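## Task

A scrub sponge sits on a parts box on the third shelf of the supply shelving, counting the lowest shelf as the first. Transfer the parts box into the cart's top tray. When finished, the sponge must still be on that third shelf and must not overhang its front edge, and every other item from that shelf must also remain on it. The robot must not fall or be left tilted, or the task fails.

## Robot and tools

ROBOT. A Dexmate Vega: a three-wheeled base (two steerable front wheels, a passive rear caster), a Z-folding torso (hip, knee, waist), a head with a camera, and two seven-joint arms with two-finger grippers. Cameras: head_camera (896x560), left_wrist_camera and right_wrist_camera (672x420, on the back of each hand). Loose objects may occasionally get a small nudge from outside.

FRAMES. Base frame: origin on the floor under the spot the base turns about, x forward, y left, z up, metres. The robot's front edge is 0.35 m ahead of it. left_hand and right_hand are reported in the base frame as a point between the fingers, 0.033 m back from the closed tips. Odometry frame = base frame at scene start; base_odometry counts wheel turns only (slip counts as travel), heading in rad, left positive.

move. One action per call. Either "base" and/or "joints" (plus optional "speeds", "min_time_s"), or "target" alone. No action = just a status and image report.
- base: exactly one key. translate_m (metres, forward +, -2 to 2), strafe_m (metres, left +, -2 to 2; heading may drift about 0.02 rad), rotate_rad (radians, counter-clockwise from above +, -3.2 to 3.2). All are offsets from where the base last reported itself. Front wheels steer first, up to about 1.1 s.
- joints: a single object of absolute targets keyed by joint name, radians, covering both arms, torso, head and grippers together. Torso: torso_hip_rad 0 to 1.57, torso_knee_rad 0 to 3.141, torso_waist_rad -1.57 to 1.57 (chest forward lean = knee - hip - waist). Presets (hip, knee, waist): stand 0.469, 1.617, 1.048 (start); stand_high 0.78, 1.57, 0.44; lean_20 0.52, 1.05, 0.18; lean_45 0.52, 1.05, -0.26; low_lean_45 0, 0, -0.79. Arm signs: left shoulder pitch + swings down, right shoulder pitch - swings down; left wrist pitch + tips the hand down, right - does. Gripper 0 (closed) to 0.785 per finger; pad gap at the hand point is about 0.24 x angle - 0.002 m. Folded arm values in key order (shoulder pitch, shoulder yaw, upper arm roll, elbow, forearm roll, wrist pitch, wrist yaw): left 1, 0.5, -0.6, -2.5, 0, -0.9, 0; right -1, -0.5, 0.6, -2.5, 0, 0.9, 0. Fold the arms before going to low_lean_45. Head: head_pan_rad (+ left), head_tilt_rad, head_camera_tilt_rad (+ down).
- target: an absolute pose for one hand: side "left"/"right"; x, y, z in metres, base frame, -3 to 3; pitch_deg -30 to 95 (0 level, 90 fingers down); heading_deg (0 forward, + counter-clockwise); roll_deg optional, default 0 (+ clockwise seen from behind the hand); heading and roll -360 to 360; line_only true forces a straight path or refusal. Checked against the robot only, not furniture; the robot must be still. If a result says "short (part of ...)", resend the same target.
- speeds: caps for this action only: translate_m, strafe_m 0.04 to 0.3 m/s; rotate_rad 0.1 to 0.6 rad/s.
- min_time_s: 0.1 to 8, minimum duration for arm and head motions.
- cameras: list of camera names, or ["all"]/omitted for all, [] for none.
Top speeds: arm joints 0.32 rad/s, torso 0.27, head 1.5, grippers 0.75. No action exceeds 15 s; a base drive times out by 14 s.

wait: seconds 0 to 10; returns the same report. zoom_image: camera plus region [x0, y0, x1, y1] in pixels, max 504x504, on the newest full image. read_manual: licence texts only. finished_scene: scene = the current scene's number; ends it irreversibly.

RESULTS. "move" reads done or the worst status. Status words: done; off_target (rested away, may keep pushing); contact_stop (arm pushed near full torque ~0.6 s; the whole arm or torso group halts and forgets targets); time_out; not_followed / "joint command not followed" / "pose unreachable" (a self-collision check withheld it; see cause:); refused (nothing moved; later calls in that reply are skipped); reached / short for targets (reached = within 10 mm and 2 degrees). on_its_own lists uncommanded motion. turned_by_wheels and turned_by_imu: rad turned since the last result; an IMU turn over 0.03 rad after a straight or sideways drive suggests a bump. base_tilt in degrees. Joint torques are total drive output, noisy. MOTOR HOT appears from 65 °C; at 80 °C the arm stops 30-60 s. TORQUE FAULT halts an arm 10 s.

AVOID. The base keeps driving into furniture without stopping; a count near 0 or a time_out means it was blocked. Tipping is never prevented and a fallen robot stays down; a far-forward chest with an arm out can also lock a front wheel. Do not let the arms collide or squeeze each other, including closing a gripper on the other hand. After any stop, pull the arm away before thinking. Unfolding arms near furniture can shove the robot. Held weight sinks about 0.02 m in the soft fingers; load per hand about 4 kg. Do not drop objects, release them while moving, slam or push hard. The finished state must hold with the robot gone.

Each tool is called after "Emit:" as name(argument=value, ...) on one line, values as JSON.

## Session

Emit:
move(joints={"head_pan_rad": 0.6, "head_camera_tilt_rad": 0.3}, cameras=["head_camera"])

Emit:
move(joints={"head_pan_rad": -1.2}, cameras=["head_camera"])

Scene clock: 1.07 s.
Joint torques (N m): left_arm=[8.19 1.32 1.18 -4.26 -0.04 -2.87 0.07] | right_arm=[-4.25 0.12 0.89 -5.61 -0.04 3.34 0.15]
move: done
base_odometry: x=+0.000 y=+0.000 heading=+0.000
turned_by_wheels: +0.000
turned_by_imu: +0.000
base_tilt: forward=+0.1 right=+0.4
base_status: not commanded
joint_positions: torso_hip_rad=+0.469 torso_knee_rad=+1.617 torso_waist_rad=+1.048 left_shoulder_pitch_rad=+2.198 left_shoulder_yaw_rad=+0.003 left_upper_arm_roll_rad=+0.005 left_elbow_rad=-1.088 left_forearm_roll_rad=-0.002 left_wrist_pitch_rad=-0.498 left_wrist_yaw_rad=-0.008 left_gripper_rad=+0.005 right_shoulder_pitch_rad=-2.186 right_shoulder_yaw_rad=+0.017 right_upper_arm_roll_rad=+0.012 right_elbow_rad=-1.116 right_forearm_roll_rad=-0.006 right_wrist_pitch_rad=+0.502 right_wrist_yaw_rad=+0.010 right_gripper_rad=+0.005 head_pan_rad=+0.599 head_tilt_rad=+0.000 head_camera_tilt_rad=+0.299
joint_status: all done
chest: x=-0.0111 y=+0.0000 z=+1.4155 quat_wxyz=(+0.999, +0.000, +0.050, +0.000) (m; base frame)
left_hand: x=+0.1936 y=+0.2243 z=+0.6017 quat_wxyz=(+0.416, +0.003, +0.909, -0.006) pitch_deg=+40.8 heading_deg=-0.9 roll_deg=-0.6 back=up (m; base frame)
right_hand: x=+0.2193 y=-0.2262 z=+0.6163 quat_wxyz=(+0.436, +0.005, +0.900, +0.003) pitch_deg=+38.2 heading_deg=+0.0 roll_deg=+0.7 back=up (m; base frame)
pictures: head_camera
camera_calibration:
head_camera: T_world_to_cam=[[0.571189, -0.81987, -0.0394423, 0.131723], [-0.32321, -0.180484, -0.928957, 1.3986], [0.754505, 0.543358, -0.36808, 0.566232], [0, 0, 0, 1]] pos_world=[-0.0504227, 0.0527545, 1.51285]

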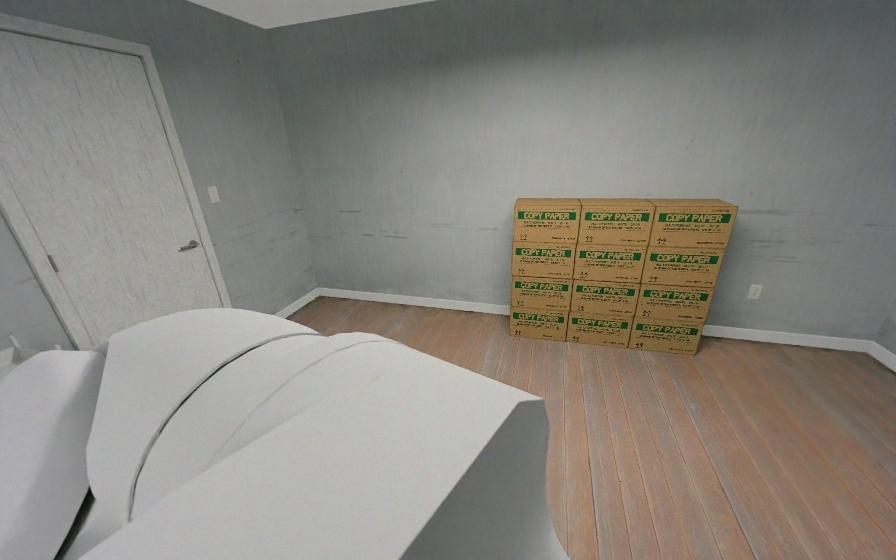

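Scene clock: 2.93 s.
Joint torques (N m): left_arm=[7.69 0.19 0.9 -4.82 -0.06 -3.12 0.16] | right_arm=[-4.23 0.3 0.56 -3.97 -0.14 2.06 0.13]
move: done
base_odometry: x=+0.000 y=+0.000 heading=+0.000
turned_by_wheels: +0.000
turned_by_imu: +0.000
base_tilt: forward=+0.2 right=+0.3
base_status: not commanded
joint_positions: torso_hip_rad=+0.469 torso_knee_rad=+1.617 torso_waist_rad=+1.048 left_shoulder_pitch_rad=+2.198 left_shoulder_yaw_rad=+0.003 left_upper_arm_roll_rad=+0.005 left_elbow_rad=-1.088 left_forearm_roll_rad=-0.002 left_wrist_pitch_rad=-0.498 left_wrist_yaw_rad=-0.008 left_gripper_rad=+0.005 right_shoulder_pitch_rad=-2.186 right_shoulder_yaw_rad=+0.017 right_upper_arm_roll_rad=+0.012 right_elbow_rad=-1.116 right_forearm_roll_rad=-0.006 right_wrist_pitch_rad=+0.502 right_wrist_yaw_rad=+0.010 right_gripper_rad=+0.005 head_pan_rad=-1.199 head_tilt_rad=+0.000 head_camera_tilt_rad=+0.299
joint_status: all done
chest: x=-0.0111 y=+0.0000 z=+1.4155 quat_wxyz=(+0.999, +0.000, +0.050, +0.000) (m; base frame)
left_hand: x=+0.1936 y=+0.2243 z=+0.6017 quat_wxyz=(+0.416, +0.003, +0.909, -0.006) pitch_deg=+40.8 heading_deg=-0.9 roll_deg=-0.6 back=up (m; base frame)
right_hand: x=+0.2193 y=-0.2262 z=+0.6163 quat_wxyz=(+0.436, +0.005, +0.900, +0.003) pitch_deg=+38.2 heading_deg=+0.0 roll_deg=+0.7 back=up (m; base frame)
pictures: head_camera
camera_calibration:
head_camera: T_world_to_cam=[[-0.921523, -0.372264, 0.110524, -0.207429], [-0.219151, 0.263591, -0.939411, 1.42229], [0.320576, -0.88991, -0.324487, 0.467663], [0, 0, 0, 1]] pos_world=[-0.0293761, -0.0359422, 1.51079]

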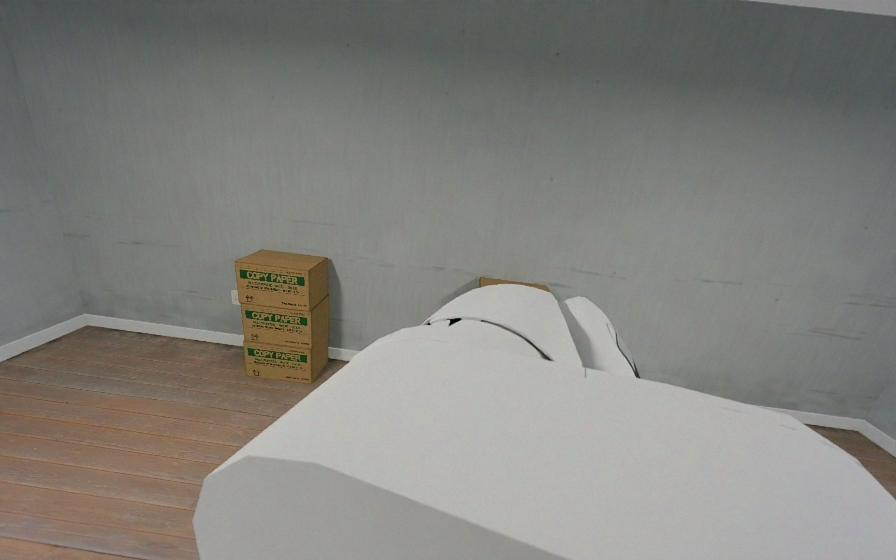

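Emit:
move(joints={"head_pan_rad": -2.75}, cameras=["head_camera"])

Scene clock: 5.27 s.
Joint torques (N m): left_arm=[7.86 0.13 1.16 -3.82 -0.06 -2.67 0] | right_arm=[-3.68 0.36 0.06 -4.71 0.06 2.56 -0.1]
move: done
base_odometry: x=+0.000 y=+0.000 heading=+0.000
turned_by_wheels: +0.000
turned_by_imu: +0.001
base_tilt: forward=+0.1 right=+0.3
base_status: not commanded
joint_positions: torso_hip_rad=+0.469 torso_knee_rad=+1.617 torso_waist_rad=+1.048 left_shoulder_pitch_rad=+2.198 left_shoulder_yaw_rad=+0.003 left_upper_arm_roll_rad=+0.005 left_elbow_rad=-1.088 left_forearm_roll_rad=-0.002 left_wrist_pitch_rad=-0.498 left_wrist_yaw_rad=-0.008 left_gripper_rad=+0.005 right_shoulder_pitch_rad=-2.186 right_shoulder_yaw_rad=+0.017 right_upper_arm_roll_rad=+0.012 right_elbow_rad=-1.116 right_forearm_roll_rad=-0.006 right_wrist_pitch_rad=+0.502 right_wrist_yaw_rad=+0.010 right_gripper_rad=+0.005 head_pan_rad=-2.749 head_tilt_rad=+0.000 head_camera_tilt_rad=+0.299
joint_status: all done
chest: x=-0.0111 y=+0.0000 z=+1.4155 quat_wxyz=(+0.999, +0.000, +0.050, +0.000) (m; base frame)
left_hand: x=+0.1936 y=+0.2243 z=+0.6017 quat_wxyz=(+0.416, +0.003, +0.909, -0.006) pitch_deg=+40.8 heading_deg=-0.9 roll_deg=-0.6 back=up (m; base frame)
right_hand: x=+0.2193 y=-0.2262 z=+0.6163 quat_wxyz=(+0.436, +0.005, +0.900, +0.003) pitch_deg=+38.2 heading_deg=+0.0 roll_deg=+0.7 back=up (m; base frame)
pictures: head_camera
camera_calibration:
head_camera: T_world_to_cam=[[-0.3877, 0.920029, 0.0568793, -0.0861276], [0.164073, 0.129598, -0.977898, 1.50934], [-0.907066, -0.369799, -0.201197, 0.188879], [0, 0, 0, 1]] pos_world=[-0.109709, -0.0465201, 1.51888]

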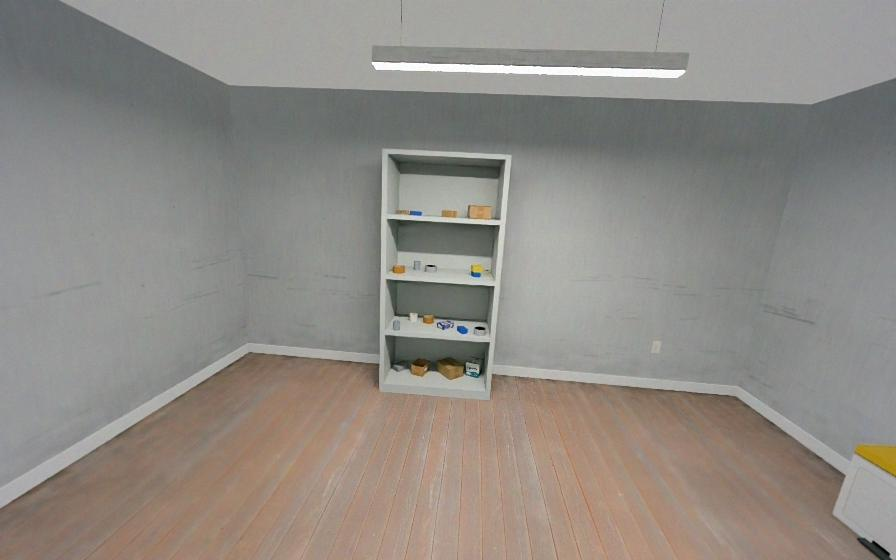

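Emit:
move(base={"rotate_rad": -3.03}, joints={"head_pan_rad": 0, "head_camera_tilt_rad": 0.1, "left_shoulder_pitch_rad": 1.8, "left_elbow_rad": -2.6, "left_wrist_pitch_rad": 0.6, "right_shoulder_pitch_rad": -1.8, "right_elbow_rad": -2.6, "right_wrist_pitch_rad": -0.6, "left_gripper_rad": 0.5}, cameras=["head_camera"])

Scene clock: 14.57 s.
Joint torques (N m): left_arm=[-11.73 0.24 1.23 -10.17 -0.06 -3.22 0.09] | right_arm=[12.85 1.7 -0.16 -13.29 0.07 2.86 -0.03]
move: done
base_odometry: x=+0.000 y=+0.000 heading=-3.027
turned_by_wheels: -3.027
turned_by_imu: -2.943
base_tilt: forward=+0.2 right=+0.2
base_status: done
joint_positions: torso_hip_rad=+0.469 torso_knee_rad=+1.617 torso_waist_rad=+1.048 left_shoulder_pitch_rad=+1.802 left_shoulder_yaw_rad=+0.003 left_upper_arm_roll_rad=+0.005 left_elbow_rad=-2.594 left_forearm_roll_rad=-0.002 left_wrist_pitch_rad=+0.596 left_wrist_yaw_rad=-0.008 left_gripper_rad=+0.500 right_shoulder_pitch_rad=-1.802 right_shoulder_yaw_rad=+0.017 right_upper_arm_roll_rad=+0.012 right_elbow_rad=-2.595 right_forearm_roll_rad=-0.006 right_wrist_pitch_rad=-0.597 right_wrist_yaw_rad=+0.010 right_gripper_rad=+0.005 head_pan_rad=-0.001 head_tilt_rad=+0.000 head_camera_tilt_rad=+0.101
joint_status: all done
chest: x=-0.0111 y=+0.0000 z=+1.4155 quat_wxyz=(+0.999, +0.000, +0.050, +0.000) (m; base frame)
left_hand: x=+0.5871 y=+0.2224 z=+1.2760 quat_wxyz=(+0.740, +0.005, +0.672, -0.006) pitch_deg=-5.5 heading_deg=-0.9 roll_deg=+0.0 back=up (m; base frame)
right_hand: x=+0.5870 y=-0.2364 z=+1.2761 quat_wxyz=(+0.740, +0.006, +0.672, -0.002) pitch_deg=-5.5 heading_deg=-0.6 roll_deg=+0.4 back=up (m; base frame)
pictures: head_camera
camera_calibration:
head_camera: T_world_to_cam=[[0.00757944, -0.999794, 0.0188265, 0.00122569], [-0.195287, -0.0199445, -0.980543, 1.48516], [0.980717, 0.00375539, -0.195398, 0.327931], [0, 0, 0, 1]] pos_world=[-0.0315832, 0.0296148, 1.52032]

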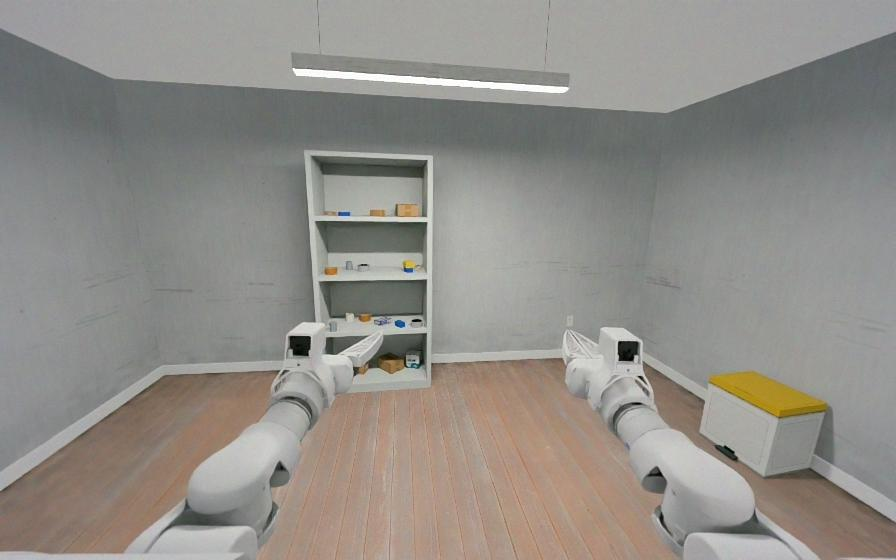

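Emit:
move(base={"translate_m": 1.73}, joints={"torso_hip_rad": 0.2, "torso_knee_rad": 0.9, "torso_waist_rad": 0.35, "head_camera_tilt_rad": 0.2}, cameras=[])

Emit:
move(base={"rotate_rad": 0.235}, cameras=["head_camera","left_wrist_camera"])

Emit:
zoom_image(camera="head_camera", region=[250, 180, 600, 380])

Scene clock: 23.20 s.
Joint torques (N m): left_arm=[-6.27 0.5 1.12 -11.04 -0.1 -3.5 0.17] | right_arm=[7.68 -1.07 1.15 -15.03 0.09 3.18 0.11]
move: done
base_odometry: x=-1.720 y=-0.193 heading=-3.028
turned_by_wheels: -0.001
turned_by_imu: -0.008
base_tilt: forward=+0.2 right=+0.3
base_status: done
joint_positions: torso_hip_rad=+0.200 torso_knee_rad=+0.900 torso_waist_rad=+0.350 left_shoulder_pitch_rad=+1.800 left_shoulder_yaw_rad=+0.003 left_upper_arm_roll_rad=+0.005 left_elbow_rad=-2.600 left_forearm_roll_rad=-0.002 left_wrist_pitch_rad=+0.600 left_wrist_yaw_rad=-0.008 left_gripper_rad=+0.500 right_shoulder_pitch_rad=-1.800 right_shoulder_yaw_rad=+0.017 right_upper_arm_roll_rad=+0.012 right_elbow_rad=-2.599 right_forearm_roll_rad=-0.006 right_wrist_pitch_rad=-0.600 right_wrist_yaw_rad=+0.010 right_gripper_rad=+0.005 head_pan_rad=-0.001 head_tilt_rad=+0.000 head_camera_tilt_rad=+0.199
joint_status: all done
chest: x=-0.0143 y=+0.0000 z=+1.2376 quat_wxyz=(+0.985, +0.000, +0.174, +0.000) (m; base frame)
left_hand: x=+0.5308 y=+0.2224 z=+0.9571 quat_wxyz=(+0.652, +0.004, +0.758, -0.006) pitch_deg=+8.7 heading_deg=-0.9 roll_deg=-0.2 back=up (m; base frame)
right_hand: x=+0.5308 y=-0.2364 z=+0.9568 quat_wxyz=(+0.652, +0.006, +0.759, -0.002) pitch_deg=+8.7 heading_deg=-0.6 roll_deg=+0.2 back=up (m; base frame)
pictures: none
No camera images: "cameras" was empty.

Scene clock: 25.40 s.
Joint torques (N m): left_arm=[-6.12 0.06 1.41 -11.54 -0.01 -3.16 0.03] | right_arm=[8.44 -0.94 0.07 -13.87 0.11 3.32 -0.01]
move: done
base_odometry: x=-1.720 y=-0.193 heading=-2.793
turned_by_wheels: +0.235
turned_by_imu: +0.228
base_tilt: forward=+0.1 right=+0.3
base_status: done
joint_positions: torso_hip_rad=+0.200 torso_knee_rad=+0.900 torso_waist_rad=+0.350 left_shoulder_pitch_rad=+1.800 left_shoulder_yaw_rad=+0.003 left_upper_arm_roll_rad=+0.005 left_elbow_rad=-2.600 left_forearm_roll_rad=-0.002 left_wrist_pitch_rad=+0.600 left_wrist_yaw_rad=-0.008 left_gripper_rad=+0.500 right_shoulder_pitch_rad=-1.800 right_shoulder_yaw_rad=+0.017 right_upper_arm_roll_rad=+0.012 right_elbow_rad=-2.600 right_forearm_roll_rad=-0.006 right_wrist_pitch_rad=-0.600 right_wrist_yaw_rad=+0.010 right_gripper_rad=+0.005 head_pan_rad=-0.001 head_tilt_rad=+0.000 head_camera_tilt_rad=+0.199
joint_status: not commanded
chest: x=-0.0144 y=+0.0000 z=+1.2376 quat_wxyz=(+0.985, +0.000, +0.174, +0.000) (m; base frame)
left_hand: x=+0.5308 y=+0.2224 z=+0.9571 quat_wxyz=(+0.652, +0.004, +0.758, -0.006) pitch_deg=+8.7 heading_deg=-0.9 roll_deg=-0.2 back=up (m; base frame)
right_hand: x=+0.5308 y=-0.2364 z=+0.9568 quat_wxyz=(+0.652, +0.006, +0.759, -0.002) pitch_deg=+8.7 heading_deg=-0.6 roll_deg=+0.2 back=up (m; base frame)
pictures: head_camera, left_wrist_camera
camera_calibration:
head_camera: T_world_to_cam=[[0.0136409, -0.999794, 0.0150497, 0.00954542], [-0.518612, -0.0199426, -0.854777, 1.14169], [0.854901, 0.00385496, -0.518777, 0.699542], [0, 0, 0, 1]] pos_world=[-0.00607359, 0.0296151, 1.33866]
left_wrist_camera: T_world_to_cam=[[-0.0290634, -0.999109, 0.0305902, 0.20458], [-0.239958, -0.0227346, -0.970517, 1.12405], [0.970348, -0.0355468, -0.239083, -0.124849], [0, 0, 0, 1]] pos_world=[0.396818, 0.225515, 1.0548]

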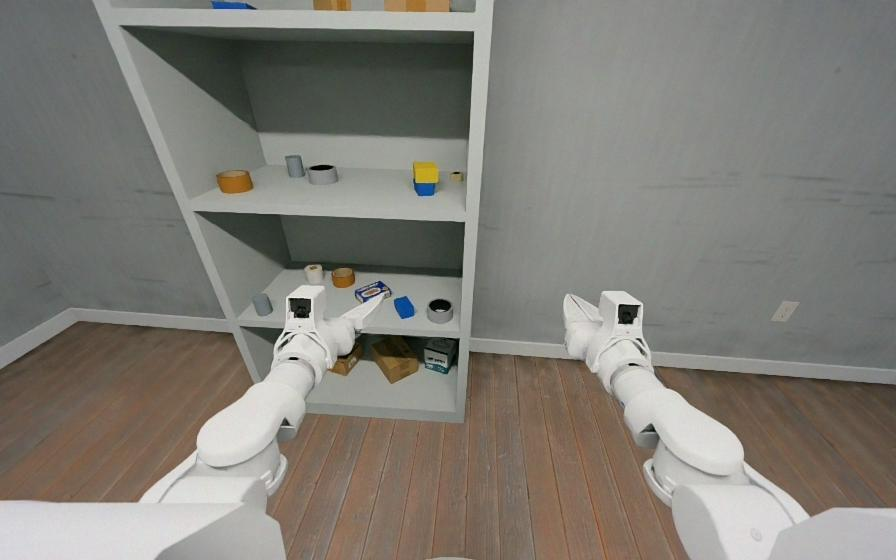

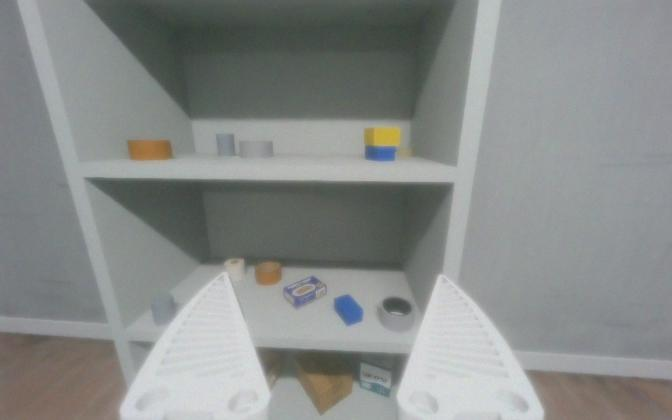

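Scaled by 1.440 from the camera's 896x560 image, which has a finer 960x600 frame.

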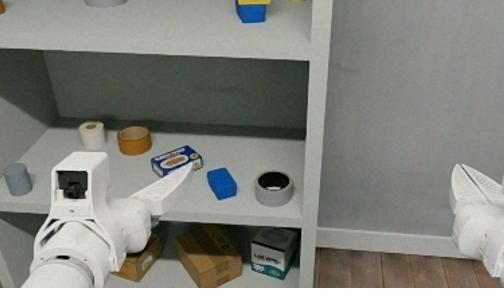

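Emit:
move(base={"translate_m": 0.24}, cameras=["head_camera","left_wrist_camera"])

Emit:
zoom_image(camera="head_camera", region=[230, 150, 500, 300])

Scene clock: 29.17 s.
Joint torques (N m): left_arm=[-5.9 -0.07 1.24 -11.17 -0.02 -3.61 -0.05] | right_arm=[8.08 -1.08 0.61 -13.64 0.13 4.27 -0.35]
move: done
base_odometry: x=-1.946 y=-0.274 heading=-2.792
turned_by_wheels: +0.001
turned_by_imu: +0.001
base_tilt: forward=+0.2 right=+0.3
base_status: done
joint_positions: torso_hip_rad=+0.200 torso_knee_rad=+0.900 torso_waist_rad=+0.350 left_shoulder_pitch_rad=+1.800 left_shoulder_yaw_rad=+0.003 left_upper_arm_roll_rad=+0.005 left_elbow_rad=-2.600 left_forearm_roll_rad=-0.002 left_wrist_pitch_rad=+0.600 left_wrist_yaw_rad=-0.008 left_gripper_rad=+0.500 right_shoulder_pitch_rad=-1.800 right_shoulder_yaw_rad=+0.017 right_upper_arm_roll_rad=+0.012 right_elbow_rad=-2.600 right_forearm_roll_rad=-0.006 right_wrist_pitch_rad=-0.600 right_wrist_yaw_rad=+0.010 right_gripper_rad=+0.005 head_pan_rad=-0.001 head_tilt_rad=+0.000 head_camera_tilt_rad=+0.199
joint_status: not commanded
chest: x=-0.0143 y=+0.0000 z=+1.2376 quat_wxyz=(+0.985, +0.000, +0.174, +0.000) (m; base frame)
left_hand: x=+0.5309 y=+0.2224 z=+0.9570 quat_wxyz=(+0.652, +0.004, +0.758, -0.006) pitch_deg=+8.7 heading_deg=-0.9 roll_deg=-0.2 back=up (m; base frame)
right_hand: x=+0.5308 y=-0.2364 z=+0.9567 quat_wxyz=(+0.651, +0.006, +0.759, -0.002) pitch_deg=+8.7 heading_deg=-0.6 roll_deg=+0.2 back=up (m; base frame)
pictures: head_camera, left_wrist_camera
camera_calibration:
head_camera: T_world_to_cam=[[0.0136433, -0.999794, 0.0150492, 0.00954483], [-0.518684, -0.0199437, -0.854733, 1.14169], [0.854857, 0.00385557, -0.518849, 0.699553], [0, 0, 0, 1]] pos_world=[-0.00597394, 0.0296151, 1.33866]
left_wrist_camera: T_world_to_cam=[[-0.0290599, -0.999109, 0.0305922, 0.204577], [-0.240052, -0.0227339, -0.970494, 1.12406], [0.970325, -0.0355461, -0.239177, -0.124742], [0, 0, 0, 1]] pos_world=[0.396818, 0.225515, 1.0548]

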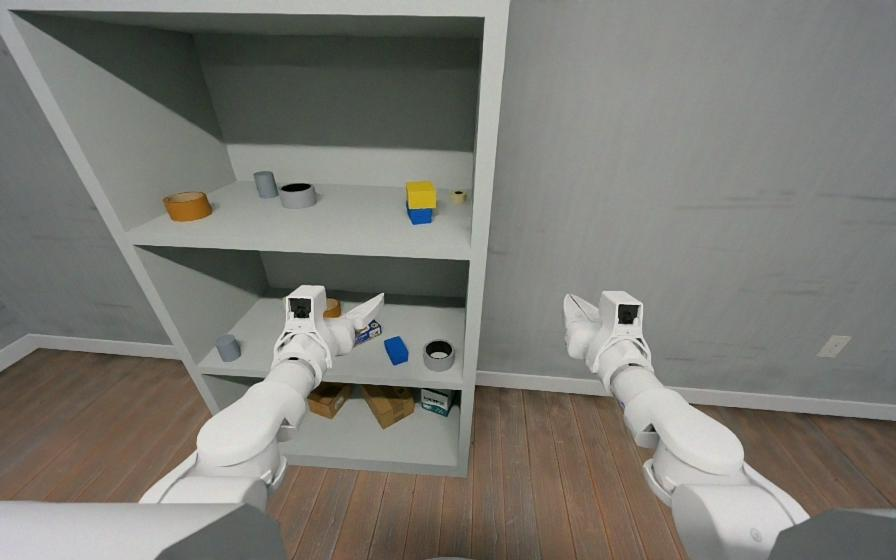

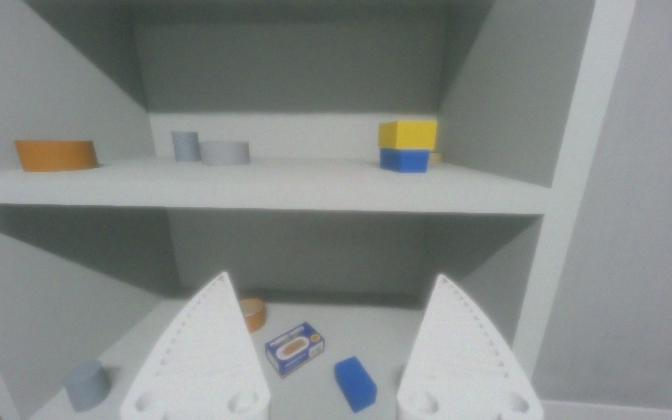

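Scaled by 1.867 from the camera's 896x560 image, which has a finer 960x600 frame.

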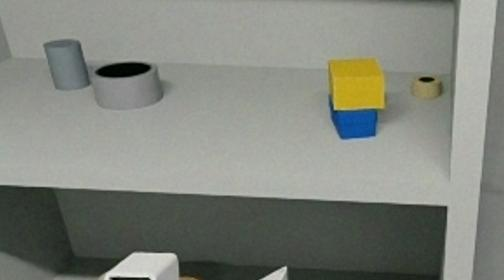

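Emit:
move(target={"side":"left","x":0.70,"y":0.085,"z":1.062,"pitch_deg":6,"heading_deg":9}, cameras=[])

Emit:
move(base={"translate_m": 0.11}, cameras=["head_camera","left_wrist_camera"])

Scene clock: 34.40 s.
Joint torques (N m): left_arm=[-20.66 -9.74 4.17 -8.69 0.91 -2.62 0.39] | right_arm=[7.65 -2.16 0.58 -12.91 0.14 3.57 0.06]
move: done
base_odometry: x=-1.946 y=-0.274 heading=-2.792
turned_by_wheels: +0.000
turned_by_imu: +0.001
base_tilt: forward=+0.1 right=+0.3
base_status: not commanded
joint_positions: torso_hip_rad=+0.200 torso_knee_rad=+0.900 torso_waist_rad=+0.350 left_shoulder_pitch_rad=+1.007 left_shoulder_yaw_rad=-0.122 left_upper_arm_roll_rad=+0.469 left_elbow_rad=-2.089 left_forearm_roll_rad=-0.083 left_wrist_pitch_rad=+0.846 left_wrist_yaw_rad=+0.700 left_gripper_rad=+0.500 right_shoulder_pitch_rad=-1.800 right_shoulder_yaw_rad=+0.017 right_upper_arm_roll_rad=+0.012 right_elbow_rad=-2.600 right_forearm_roll_rad=-0.006 right_wrist_pitch_rad=-0.600 right_wrist_yaw_rad=+0.010 right_gripper_rad=+0.005 head_pan_rad=-0.001 head_tilt_rad=+0.000 head_camera_tilt_rad=+0.199
joint_status: not commanded
chest: x=-0.0144 y=+0.0000 z=+1.2376 quat_wxyz=(+0.985, +0.000, +0.174, +0.000) (m; base frame)
left_hand: x=+0.6993 y=+0.0861 z=+1.0601 quat_wxyz=(+0.666, -0.059, +0.741, +0.051) pitch_deg=+6.1 heading_deg=+8.9 roll_deg=-0.1 back=up (m; base frame)
left_hand_status: reached (checked arc [the straight line was blocked; over the whole arc the hand travels 0.26 m to end 0.24 m from its start, up to 0.04 m off the straight line; left_shoulder_pitch_rad turns most, 0.80 rad; on the way or at its end the hand turns up to 10 deg from its attitude at the start], planned for 2.8 s): 2 mm and 0.2 deg off.
right_hand: x=+0.5307 y=-0.2364 z=+0.9568 quat_wxyz=(+0.652, +0.006, +0.759, -0.002) pitch_deg=+8.7 heading_deg=-0.6 roll_deg=+0.2 back=up (m; base frame)
pictures: none
No camera images: "cameras" was empty.

Scene clock: 36.23 s.
Joint torques (N m): left_arm=[-21.18 -12.17 3.82 -8.82 0.91 -2.46 0.36] | right_arm=[7.9 -0.63 1.11 -14.37 -0.25 3.42 -0.12]
move: done
base_odometry: x=-2.049 y=-0.312 heading=-2.792
turned_by_wheels: +0.001
turned_by_imu: +0.000
base_tilt: forward=+0.2 right=+0.3
base_status: done
joint_positions: torso_hip_rad=+0.200 torso_knee_rad=+0.900 torso_waist_rad=+0.350 left_shoulder_pitch_rad=+1.002 left_shoulder_yaw_rad=-0.123 left_upper_arm_roll_rad=+0.472 left_elbow_rad=-2.086 left_forearm_roll_rad=-0.083 left_wrist_pitch_rad=+0.848 left_wrist_yaw_rad=+0.705 left_gripper_rad=+0.500 right_shoulder_pitch_rad=-1.800 right_shoulder_yaw_rad=+0.017 right_upper_arm_roll_rad=+0.012 right_elbow_rad=-2.600 right_forearm_roll_rad=-0.006 right_wrist_pitch_rad=-0.600 right_wrist_yaw_rad=+0.010 right_gripper_rad=+0.005 head_pan_rad=-0.001 head_tilt_rad=+0.000 head_camera_tilt_rad=+0.199
joint_status: not commanded
chest: x=-0.0143 y=+0.0000 z=+1.2376 quat_wxyz=(+0.985, +0.000, +0.174, +0.000) (m; base frame)
left_hand: x=+0.7000 y=+0.0851 z=+1.0615 quat_wxyz=(+0.667, -0.058, +0.741, +0.053) pitch_deg=+6.0 heading_deg=+9.0 roll_deg=+0.0 back=up (m; base frame)
right_hand: x=+0.5308 y=-0.2364 z=+0.9567 quat_wxyz=(+0.651, +0.006, +0.759, -0.002) pitch_deg=+8.7 heading_deg=-0.6 roll_deg=+0.2 back=up (m; base frame)
pictures: head_camera, left_wrist_camera
camera_calibration:
head_camera: T_world_to_cam=[[0.0136443, -0.999794, 0.0150463, 0.00954867], [-0.518802, -0.0199423, -0.854662, 1.14159], [0.854786, 0.0038552, -0.518967, 0.699711], [0, 0, 0, 1]] pos_world=[-0.00597449, 0.0296151, 1.33866]
left_wrist_camera: T_world_to_cam=[[0.141197, -0.989644, 0.0258365, -0.0458443], [-0.189146, -0.0525851, -0.98054, 1.24051], [0.971744, 0.133562, -0.194612, -0.331409], [0, 0, 0, 1]] pos_world=[0.563156, 0.0641264, 1.15306]

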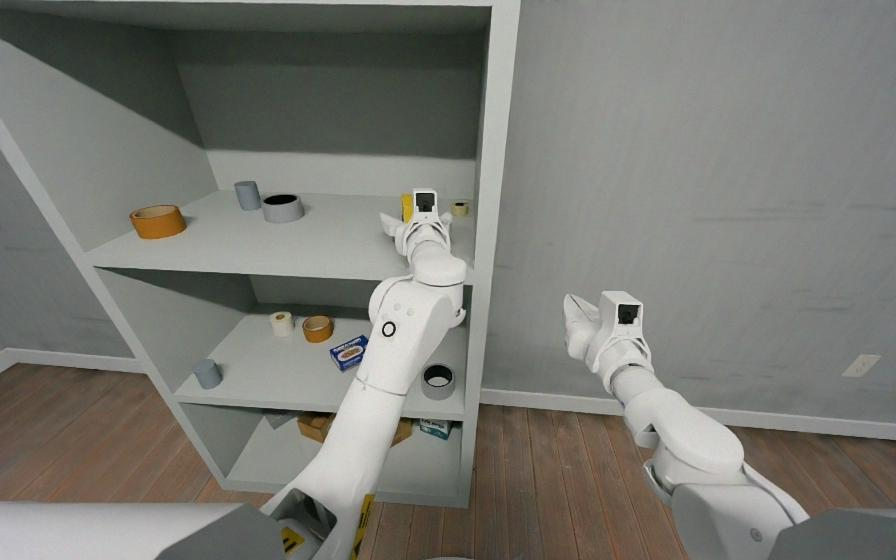

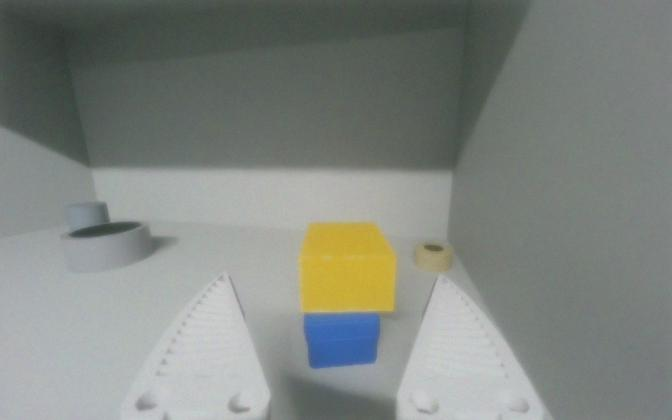

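Emit:
move(target={"side":"left","x":0.792,"y":0.088,"z":1.051,"pitch_deg":6,"heading_deg":11}, cameras=["left_wrist_camera"])

Emit:
move(joints={"left_gripper_rad": 0.23}, cameras=["left_wrist_camera"])

Scene clock: 40.13 s.
Joint torques (N m): left_arm=[-26.49 -11.42 -0.38 -9.71 1.07 -3.4 -0.11] | right_arm=[8.44 -0.73 0.41 -13.24 -0.02 3.52 -0.16]
move: done
base_odometry: x=-2.049 y=-0.312 heading=-2.792
turned_by_wheels: +0.000
turned_by_imu: +0.001
base_tilt: forward=+0.2 right=+0.3
base_status: not commanded
joint_positions: torso_hip_rad=+0.200 torso_knee_rad=+0.900 torso_waist_rad=+0.350 left_shoulder_pitch_rad=+0.781 left_shoulder_yaw_rad=-0.176 left_upper_arm_roll_rad=+0.393 left_elbow_rad=-1.662 left_forearm_roll_rad=-0.097 left_wrist_pitch_rad=+0.646 left_wrist_yaw_rad=+0.675 left_gripper_rad=+0.500 right_shoulder_pitch_rad=-1.800 right_shoulder_yaw_rad=+0.017 right_upper_arm_roll_rad=+0.012 right_elbow_rad=-2.600 right_forearm_roll_rad=-0.006 right_wrist_pitch_rad=-0.600 right_wrist_yaw_rad=+0.010 right_gripper_rad=+0.005 head_pan_rad=-0.001 head_tilt_rad=+0.000 head_camera_tilt_rad=+0.199
joint_status: not commanded
chest: x=-0.0143 y=+0.0000 z=+1.2376 quat_wxyz=(+0.985, +0.000, +0.174, +0.000) (m; base frame)
left_hand: x=+0.7909 y=+0.0879 z=+1.0506 quat_wxyz=(+0.666, -0.071, +0.740, +0.064) pitch_deg=+6.0 heading_deg=+11.0 roll_deg=+0.0 back=up (m; base frame)
left_hand_status: reached (straight line, planned for 1.7 s): 1 mm and 0.1 deg off.
right_hand: x=+0.5308 y=-0.2364 z=+0.9567 quat_wxyz=(+0.651, +0.006, +0.759, -0.002) pitch_deg=+8.7 heading_deg=-0.6 roll_deg=+0.2 back=up (m; base frame)
pictures: left_wrist_camera
camera_calibration:
left_wrist_camera: T_world_to_cam=[[0.175122, -0.984216, 0.0255318, -0.0825528], [-0.187277, -0.058759, -0.980548, 1.24614], [0.966571, 0.166934, -0.194611, -0.421108], [0, 0, 0, 1]] pos_world=[0.654861, 0.0622696, 1.14206]

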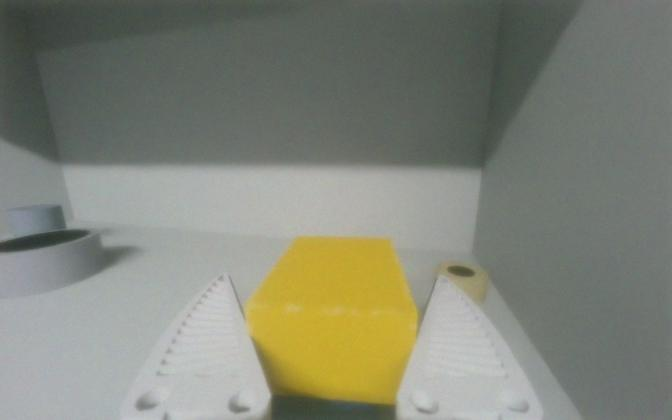

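Scene clock: 40.93 s.
Joint torques (N m): left_arm=[-25.87 -11.2 -0.29 -9.12 1.06 -3.68 -0.09] | right_arm=[6.94 -1.78 1.14 -13.2 -0.21 3.46 0.14]
move: done
base_odometry: x=-2.049 y=-0.312 heading=-2.792
turned_by_wheels: +0.000
turned_by_imu: +0.000
base_tilt: forward=+0.1 right=+0.4
base_status: not commanded
joint_positions: torso_hip_rad=+0.200 torso_knee_rad=+0.900 torso_waist_rad=+0.350 left_shoulder_pitch_rad=+0.779 left_shoulder_yaw_rad=-0.176 left_upper_arm_roll_rad=+0.393 left_elbow_rad=-1.658 left_forearm_roll_rad=-0.098 left_wrist_pitch_rad=+0.644 left_wrist_yaw_rad=+0.675 left_gripper_rad=+0.231 right_shoulder_pitch_rad=-1.800 right_shoulder_yaw_rad=+0.017 right_upper_arm_roll_rad=+0.012 right_elbow_rad=-2.600 right_forearm_roll_rad=-0.006 right_wrist_pitch_rad=-0.600 right_wrist_yaw_rad=+0.010 right_gripper_rad=+0.005 head_pan_rad=-0.001 head_tilt_rad=+0.000 head_camera_tilt_rad=+0.199
joint_status: all done
chest: x=-0.0143 y=+0.0000 z=+1.2376 quat_wxyz=(+0.985, +0.000, +0.174, +0.000) (m; base frame)
left_hand: x=+0.7917 y=+0.0880 z=+1.0505 quat_wxyz=(+0.666, -0.071, +0.740, +0.064) pitch_deg=+6.0 heading_deg=+11.0 roll_deg=+0.0 back=up (m; base frame)
right_hand: x=+0.5308 y=-0.2364 z=+0.9567 quat_wxyz=(+0.651, +0.006, +0.759, -0.002) pitch_deg=+8.7 heading_deg=-0.6 roll_deg=+0.2 back=up (m; base frame)
pictures: left_wrist_camera
camera_calibration:
left_wrist_camera: T_world_to_cam=[[0.175448, -0.984156, 0.0255785, -0.0829804], [-0.187259, -0.0588676, -0.980545, 1.2463], [0.966516, 0.167245, -0.19462, -0.42195], [0, 0, 0, 1]] pos_world=[0.655761, 0.06227, 1.14206]

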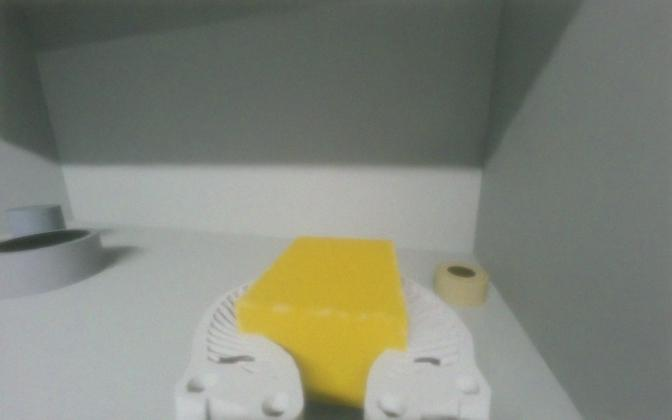

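Emit:
move(target={"side":"left","x":0.765,"y":0.105,"z":1.092,"pitch_deg":7,"heading_deg":9}, cameras=["left_wrist_camera"])

Emit:
move(target={"side":"left","x":0.635,"y":0.25,"z":1.014,"pitch_deg":8,"heading_deg":5}, cameras=["head_camera","left_wrist_camera"])

Emit:
zoom_image(camera="head_camera", region=[230, 150, 500, 300])

Scene clock: 44.47 s.
Joint torques (N m): left_arm=[-18.1 -3.64 -0.7 -10.22 0.78 -2.74 -0.14] | right_arm=[7.93 -0.38 -0.13 -12.48 -0.31 3.5 0.04]
move: done
base_odometry: x=-2.049 y=-0.312 heading=-2.792
turned_by_wheels: +0.000
turned_by_imu: +0.001
base_tilt: forward=+0.1 right=+0.3
base_status: not commanded
joint_positions: torso_hip_rad=+0.200 torso_knee_rad=+0.900 torso_waist_rad=+0.350 left_shoulder_pitch_rad=+0.796 left_shoulder_yaw_rad=-0.149 left_upper_arm_roll_rad=+0.361 left_elbow_rad=-1.904 left_forearm_roll_rad=-0.130 left_wrist_pitch_rad=+0.881 left_wrist_yaw_rad=+0.642 left_gripper_rad=+0.231 right_shoulder_pitch_rad=-1.800 right_shoulder_yaw_rad=+0.017 right_upper_arm_roll_rad=+0.012 right_elbow_rad=-2.600 right_forearm_roll_rad=-0.006 right_wrist_pitch_rad=-0.600 right_wrist_yaw_rad=+0.010 right_gripper_rad=+0.005 head_pan_rad=-0.001 head_tilt_rad=+0.000 head_camera_tilt_rad=+0.199
joint_status: not commanded
chest: x=-0.0143 y=+0.0000 z=+1.2376 quat_wxyz=(+0.985, +0.000, +0.174, +0.000) (m; base frame)
left_hand: x=+0.7657 y=+0.1045 z=+1.0908 quat_wxyz=(+0.660, -0.059, +0.747, +0.052) pitch_deg=+7.0 heading_deg=+9.0 roll_deg=+0.0 back=up (m; base frame)
left_hand_status: reached (straight line, planned for 1.1 s): 2 mm and 0.0 deg off.
right_hand: x=+0.5308 y=-0.2364 z=+0.9567 quat_wxyz=(+0.651, +0.006, +0.759, -0.002) pitch_deg=+8.7 heading_deg=-0.6 roll_deg=+0.2 back=up (m; base frame)
pictures: left_wrist_camera
camera_calibration:
left_wrist_camera: T_world_to_cam=[[0.142252, -0.989485, 0.0261518, -0.0378168], [-0.205559, -0.0553758, -0.977077, 1.29171], [0.968251, 0.133615, -0.211275, -0.371346], [0, 0, 0, 1]] pos_world=[0.63046, 0.0837279, 1.18464]

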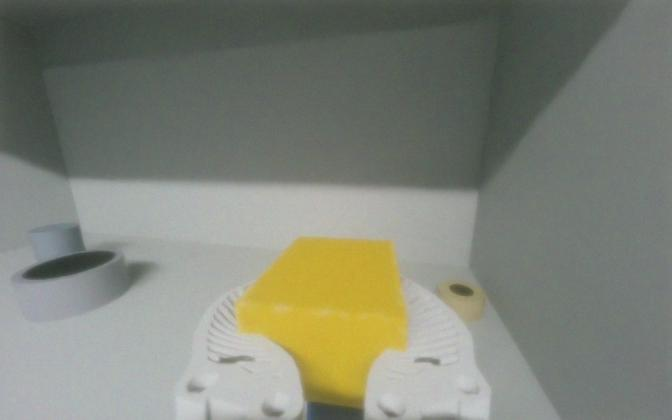

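Scene clock: 48.33 s.
Joint torques (N m): left_arm=[-8.54 4.59 -3.51 -11.02 0.36 -3.86 -0.03] | right_arm=[7.48 -0.56 0.27 -13.16 0.12 3.43 -0.03]
move: done
base_odometry: x=-2.049 y=-0.312 heading=-2.792
turned_by_wheels: +0.000
turned_by_imu: +0.001
base_tilt: forward=+0.1 right=+0.4
base_status: not commanded
joint_positions: torso_hip_rad=+0.200 torso_knee_rad=+0.900 torso_waist_rad=+0.350 left_shoulder_pitch_rad=+1.341 left_shoulder_yaw_rad=+0.169 left_upper_arm_roll_rad=+0.039 left_elbow_rad=-2.449 left_forearm_roll_rad=-0.285 left_wrist_pitch_rad=+0.870 left_wrist_yaw_rad=+0.344 left_gripper_rad=+0.231 right_shoulder_pitch_rad=-1.800 right_shoulder_yaw_rad=+0.017 right_upper_arm_roll_rad=+0.012 right_elbow_rad=-2.600 right_forearm_roll_rad=-0.006 right_wrist_pitch_rad=-0.600 right_wrist_yaw_rad=+0.010 right_gripper_rad=+0.005 head_pan_rad=-0.001 head_tilt_rad=+0.000 head_camera_tilt_rad=+0.199
joint_status: not commanded
chest: x=-0.0143 y=+0.0000 z=+1.2376 quat_wxyz=(+0.985, +0.000, +0.174, +0.000) (m; base frame)
left_hand: x=+0.6363 y=+0.2490 z=+1.0138 quat_wxyz=(+0.655, -0.034, +0.754, +0.029) pitch_deg=+8.1 heading_deg=+5.1 roll_deg=+0.0 back=up (m; base frame)
left_hand_status: reached (straight line, planned for 2.3 s): 2 mm and 0.1 deg off.
right_hand: x=+0.5308 y=-0.2364 z=+0.9567 quat_wxyz=(+0.651, +0.006, +0.759, -0.002) pitch_deg=+8.7 heading_deg=-0.6 roll_deg=+0.2 back=up (m; base frame)
pictures: head_camera, left_wrist_camera
camera_calibration:
head_camera: T_world_to_cam=[[0.0136443, -0.999794, 0.0150463, 0.00954867], [-0.518802, -0.0199423, -0.854662, 1.14159], [0.854786, 0.0038552, -0.518967, 0.699711], [0, 0, 0, 1]] pos_world=[-0.00597449, 0.0296151, 1.33866]
left_wrist_camera: T_world_to_cam=[[0.0738226, -0.996892, 0.027489, 0.169553], [-0.226439, -0.0436, -0.973049, 1.20416], [0.971224, 0.0656084, -0.228954, -0.248653], [0, 0, 0, 1]] pos_world=[0.501649, 0.237842, 1.11011]

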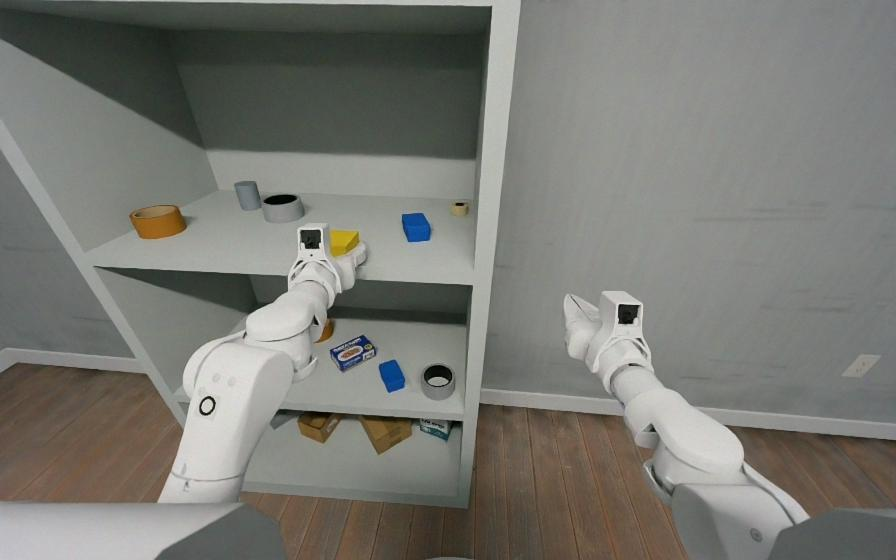

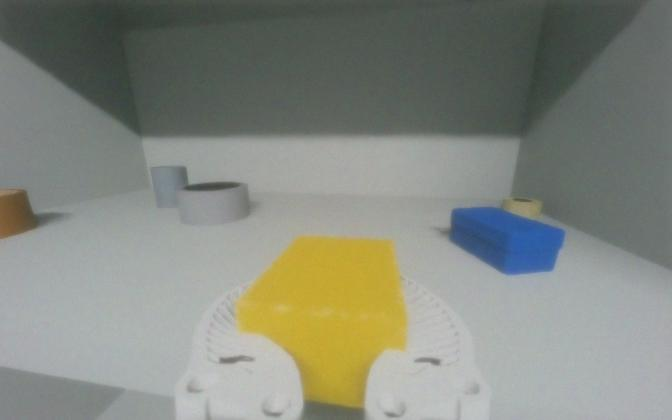

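Scaled by 1.867 from the camera's 896x560 image, which has a finer 960x600 frame.

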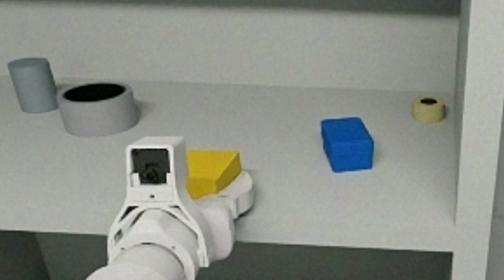

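Emit:
move(target={"side":"left","x":0.69,"y":0.253,"z":1.014,"pitch_deg":17,"heading_deg":5}, cameras=["head_camera","left_wrist_camera"])

Emit:
zoom_image(camera="head_camera", region=[230, 150, 500, 300])

Scene clock: 51.90 s.
Joint torques (N m): left_arm=[-17.76 -2.12 -1.82 -6.13 -0.45 -2.13 0.05] | right_arm=[6.89 1.13 -0.35 -12.99 -0.3 3.56 -0.28]
move: done
base_odometry: x=-2.049 y=-0.312 heading=-2.792
turned_by_wheels: +0.000
turned_by_imu: +0.001
base_tilt: forward=+0.2 right=+0.4
base_status: not commanded
joint_positions: torso_hip_rad=+0.200 torso_knee_rad=+0.900 torso_waist_rad=+0.350 left_shoulder_pitch_rad=+1.030 left_shoulder_yaw_rad=+0.109 left_upper_arm_roll_rad=+0.002 left_elbow_rad=-2.315 left_forearm_roll_rad=-0.355 left_wrist_pitch_rad=+1.211 left_wrist_yaw_rad=+0.368 left_gripper_rad=+0.231 right_shoulder_pitch_rad=-1.800 right_shoulder_yaw_rad=+0.017 right_upper_arm_roll_rad=+0.012 right_elbow_rad=-2.600 right_forearm_roll_rad=-0.006 right_wrist_pitch_rad=-0.600 right_wrist_yaw_rad=+0.010 right_gripper_rad=+0.005 head_pan_rad=-0.001 head_tilt_rad=+0.000 head_camera_tilt_rad=+0.199
joint_status: not commanded
chest: x=-0.0143 y=+0.0000 z=+1.2375 quat_wxyz=(+0.985, +0.000, +0.174, +0.000) (m; base frame)
left_hand: x=+0.6892 y=+0.2531 z=+1.0137 quat_wxyz=(+0.595, -0.035, +0.802, +0.026) pitch_deg=+16.9 heading_deg=+5.0 roll_deg=+0.0 back=up (m; base frame)
left_hand_status: reached (straight line, planned for 1.4 s): 1 mm and 0.1 deg off.
right_hand: x=+0.5308 y=-0.2364 z=+0.9567 quat_wxyz=(+0.651, +0.006, +0.759, -0.002) pitch_deg=+8.7 heading_deg=-0.6 roll_deg=+0.2 back=up (m; base frame)
pictures: head_camera, left_wrist_camera
camera_calibration:
head_camera: T_world_to_cam=[[0.013643, -0.999794, 0.0150486, 0.00954559], [-0.518729, -0.0199433, -0.854706, 1.14165], [0.85483, 0.00385461, -0.518895, 0.699614], [0, 0, 0, 1]] pos_world=[-0.00597415, 0.0296151, 1.33866]
left_wrist_camera: T_world_to_cam=[[0.0772283, -0.996614, 0.0282229, 0.16656], [-0.372328, -0.0550883, -0.926465, 1.27238], [0.924883, 0.0610411, -0.375322, -0.118811], [0, 0, 0, 1]] pos_world=[0.570767, 0.243342, 1.12952]

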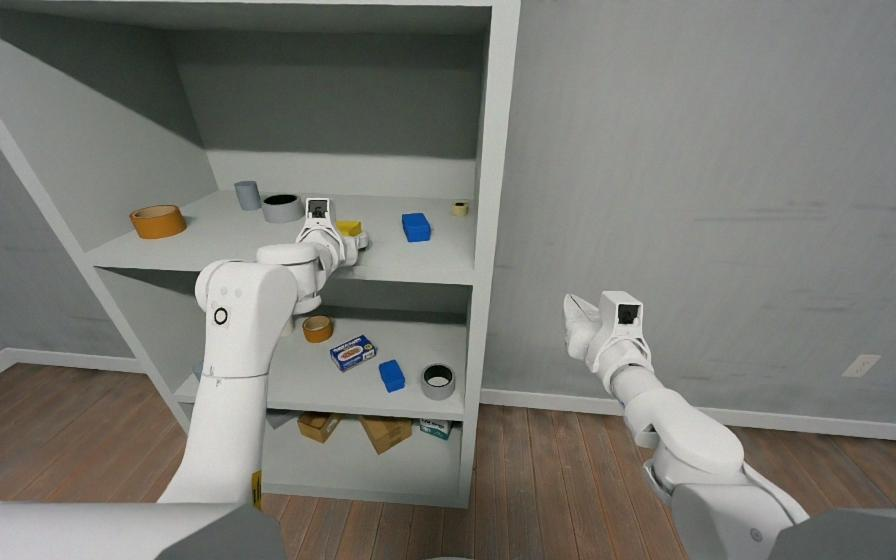

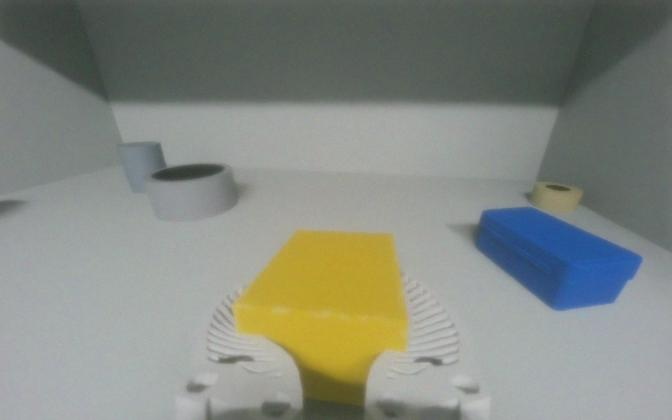

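Scaled by 1.867 from the camera's 896x560 image, which has a finer 960x600 frame.

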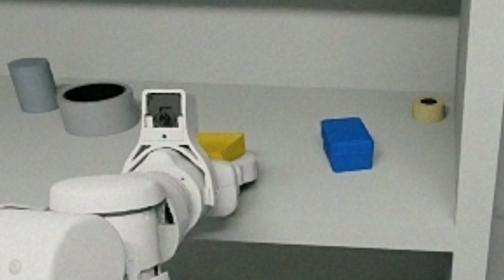

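Emit:
move(joints={"left_gripper_rad": 0.42}, cameras=[])

Emit:
move(target={"side":"left","x":0.60,"y":0.245,"z":1.04,"pitch_deg":18,"heading_deg":5}, cameras=[])

Emit:
move(target={"side":"left","x":0.645,"y":0.06,"z":1.065,"pitch_deg":24,"heading_deg":12}, cameras=["head_camera","left_wrist_camera"])

Scene clock: 53.57 s.
Joint torques (N m): left_arm=[-19.22 -2.55 -1.5 -6.65 -0.57 -2.24 -0.2] | right_arm=[7.85 -0.27 0.11 -14.55 0.03 3.74 -0.32]
move: done
base_odometry: x=-2.049 y=-0.312 heading=-2.792
turned_by_wheels: +0.000
turned_by_imu: +0.000
base_tilt: forward=+0.2 right=+0.3
base_status: not commanded
joint_positions: torso_hip_rad=+0.200 torso_knee_rad=+0.900 torso_waist_rad=+0.350 left_shoulder_pitch_rad=+1.025 left_shoulder_yaw_rad=+0.109 left_upper_arm_roll_rad=+0.001 left_elbow_rad=-2.312 left_forearm_roll_rad=-0.356 left_wrist_pitch_rad=+1.216 left_wrist_yaw_rad=+0.368 left_gripper_rad=+0.420 right_shoulder_pitch_rad=-1.800 right_shoulder_yaw_rad=+0.017 right_upper_arm_roll_rad=+0.012 right_elbow_rad=-2.600 right_forearm_roll_rad=-0.006 right_wrist_pitch_rad=-0.600 right_wrist_yaw_rad=+0.010 right_gripper_rad=+0.005 head_pan_rad=-0.001 head_tilt_rad=+0.000 head_camera_tilt_rad=+0.199
joint_status: all done
chest: x=-0.0143 y=+0.0000 z=+1.2375 quat_wxyz=(+0.985, +0.000, +0.174, +0.000) (m; base frame)
left_hand: x=+0.6898 y=+0.2530 z=+1.0137 quat_wxyz=(+0.594, -0.035, +0.803, +0.026) pitch_deg=+17.0 heading_deg=+5.0 roll_deg=+0.0 back=up (m; base frame)
right_hand: x=+0.5308 y=-0.2364 z=+0.9567 quat_wxyz=(+0.651, +0.006, +0.759, -0.002) pitch_deg=+8.7 heading_deg=-0.6 roll_deg=+0.2 back=up (m; base frame)
pictures: none
No camera images: "cameras" was empty.

Scene clock: 57.83 s.
Joint torques (N m): left_arm=[-10.27 6.04 -3.26 -8.45 -0.21 -2.05 0.3] | right_arm=[8.01 -0.91 0.42 -12.27 -0.22 4.09 0.07]
move: done
base_odometry: x=-2.049 y=-0.312 heading=-2.792
turned_by_wheels: +0.000
turned_by_imu: +0.001
base_tilt: forward=+0.2 right=+0.3
base_status: not commanded
joint_positions: torso_hip_rad=+0.200 torso_knee_rad=+0.900 torso_waist_rad=+0.350 left_shoulder_pitch_rad=+1.123 left_shoulder_yaw_rad=+0.201 left_upper_arm_roll_rad=-0.093 left_elbow_rad=-2.594 left_forearm_roll_rad=-1.006 left_wrist_pitch_rad=+1.366 left_wrist_yaw_rad=+0.911 left_gripper_rad=+0.420 right_shoulder_pitch_rad=-1.800 right_shoulder_yaw_rad=+0.017 right_upper_arm_roll_rad=+0.012 right_elbow_rad=-2.600 right_forearm_roll_rad=-0.006 right_wrist_pitch_rad=-0.600 right_wrist_yaw_rad=+0.010 right_gripper_rad=+0.005 head_pan_rad=-0.001 head_tilt_rad=+0.000 head_camera_tilt_rad=+0.199
joint_status: not commanded
chest: x=-0.0143 y=+0.0000 z=+1.2375 quat_wxyz=(+0.985, +0.000, +0.174, +0.000) (m; base frame)
left_hand: x=+0.6006 y=+0.2449 z=+1.0397 quat_wxyz=(+0.587, -0.035, +0.808, +0.025) pitch_deg=+18.0 heading_deg=+5.0 roll_deg=+0.0 back=up (m; base frame)
left_hand_status: reached (straight line, planned for 2.7 s): 1 mm and 0.0 deg off.
right_hand: x=+0.5308 y=-0.2364 z=+0.9567 quat_wxyz=(+0.651, +0.006, +0.759, -0.002) pitch_deg=+8.7 heading_deg=-0.6 roll_deg=+0.2 back=up (m; base frame)
pictures: none
No camera images: "cameras" was empty.

Scene clock: 58.13 s.
Joint torques (N m): left_arm=[-9.34 5.58 -3.33 -7.85 -0.11 -2.36 0.17] | right_arm=[9.16 -0.55 0.81 -12.99 0.04 4.18 -0.17]
move: refused
base_odometry: x=-2.049 y=-0.312 heading=-2.792
turned_by_wheels: +0.000
turned_by_imu: +0.000
base_tilt: forward=+0.2 right=+0.3
base_status: not commanded
joint_positions: torso_hip_rad=+0.200 torso_knee_rad=+0.900 torso_waist_rad=+0.350 left_shoulder_pitch_rad=+1.123 left_shoulder_yaw_rad=+0.201 left_upper_arm_roll_rad=-0.093 left_elbow_rad=-2.594 left_forearm_roll_rad=-1.009 left_wrist_pitch_rad=+1.366 left_wrist_yaw_rad=+0.913 left_gripper_rad=+0.420 right_shoulder_pitch_rad=-1.800 right_shoulder_yaw_rad=+0.017 right_upper_arm_roll_rad=+0.012 right_elbow_rad=-2.600 right_forearm_roll_rad=-0.006 right_wrist_pitch_rad=-0.600 right_wrist_yaw_rad=+0.010 right_gripper_rad=+0.005 head_pan_rad=-0.001 head_tilt_rad=+0.000 head_camera_tilt_rad=+0.199
joint_status: not commanded
chest: x=-0.0143 y=+0.0000 z=+1.2375 quat_wxyz=(+0.985, +0.000, +0.174, +0.000) (m; base frame)
left_hand: x=+0.6003 y=+0.2449 z=+1.0398 quat_wxyz=(+0.587, -0.035, +0.808, +0.025) pitch_deg=+18.0 heading_deg=+5.0 roll_deg=+0.0 back=up (m; base frame)
left_hand_status: refused: neither the straight line nor an arc passes: along the straight line the arm gets 0% of the way (left_wrist_pitch_rad and left_wrist_yaw_rad at their limits); the best arc brings the left palm within 1.9 cm of the head (limit 2.0). Nothing moved.
right_hand: x=+0.5308 y=-0.2364 z=+0.9567 quat_wxyz=(+0.651, +0.006, +0.759, -0.002) pitch_deg=+8.7 heading_deg=-0.6 roll_deg=+0.2 back=up (m; base frame)
pictures: head_camera, left_wrist_camera
camera_calibration:
head_camera: T_world_to_cam=[[0.013643, -0.999794, 0.0150486, 0.00954559], [-0.518729, -0.0199433, -0.854706, 1.14165], [0.85483, 0.00385461, -0.518895, 0.699614], [0, 0, 0, 1]] pos_world=[-0.00597415, 0.0296151, 1.33866]
left_wrist_camera: T_world_to_cam=[[0.0774109, -0.996576, 0.0290432, 0.163615], [-0.390656, -0.0571204, -0.918763, 1.26656], [0.917276, 0.0597763, -0.393741, -0.00233498], [0, 0, 0, 1]] pos_world=[0.484267, 0.235542, 1.158]

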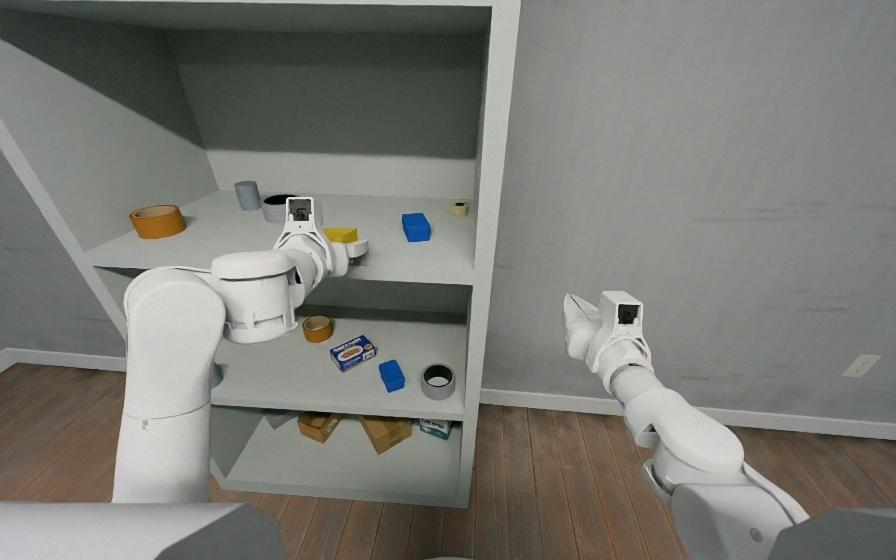

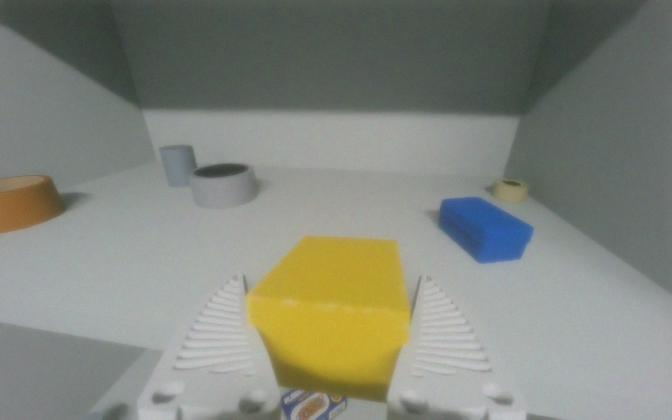

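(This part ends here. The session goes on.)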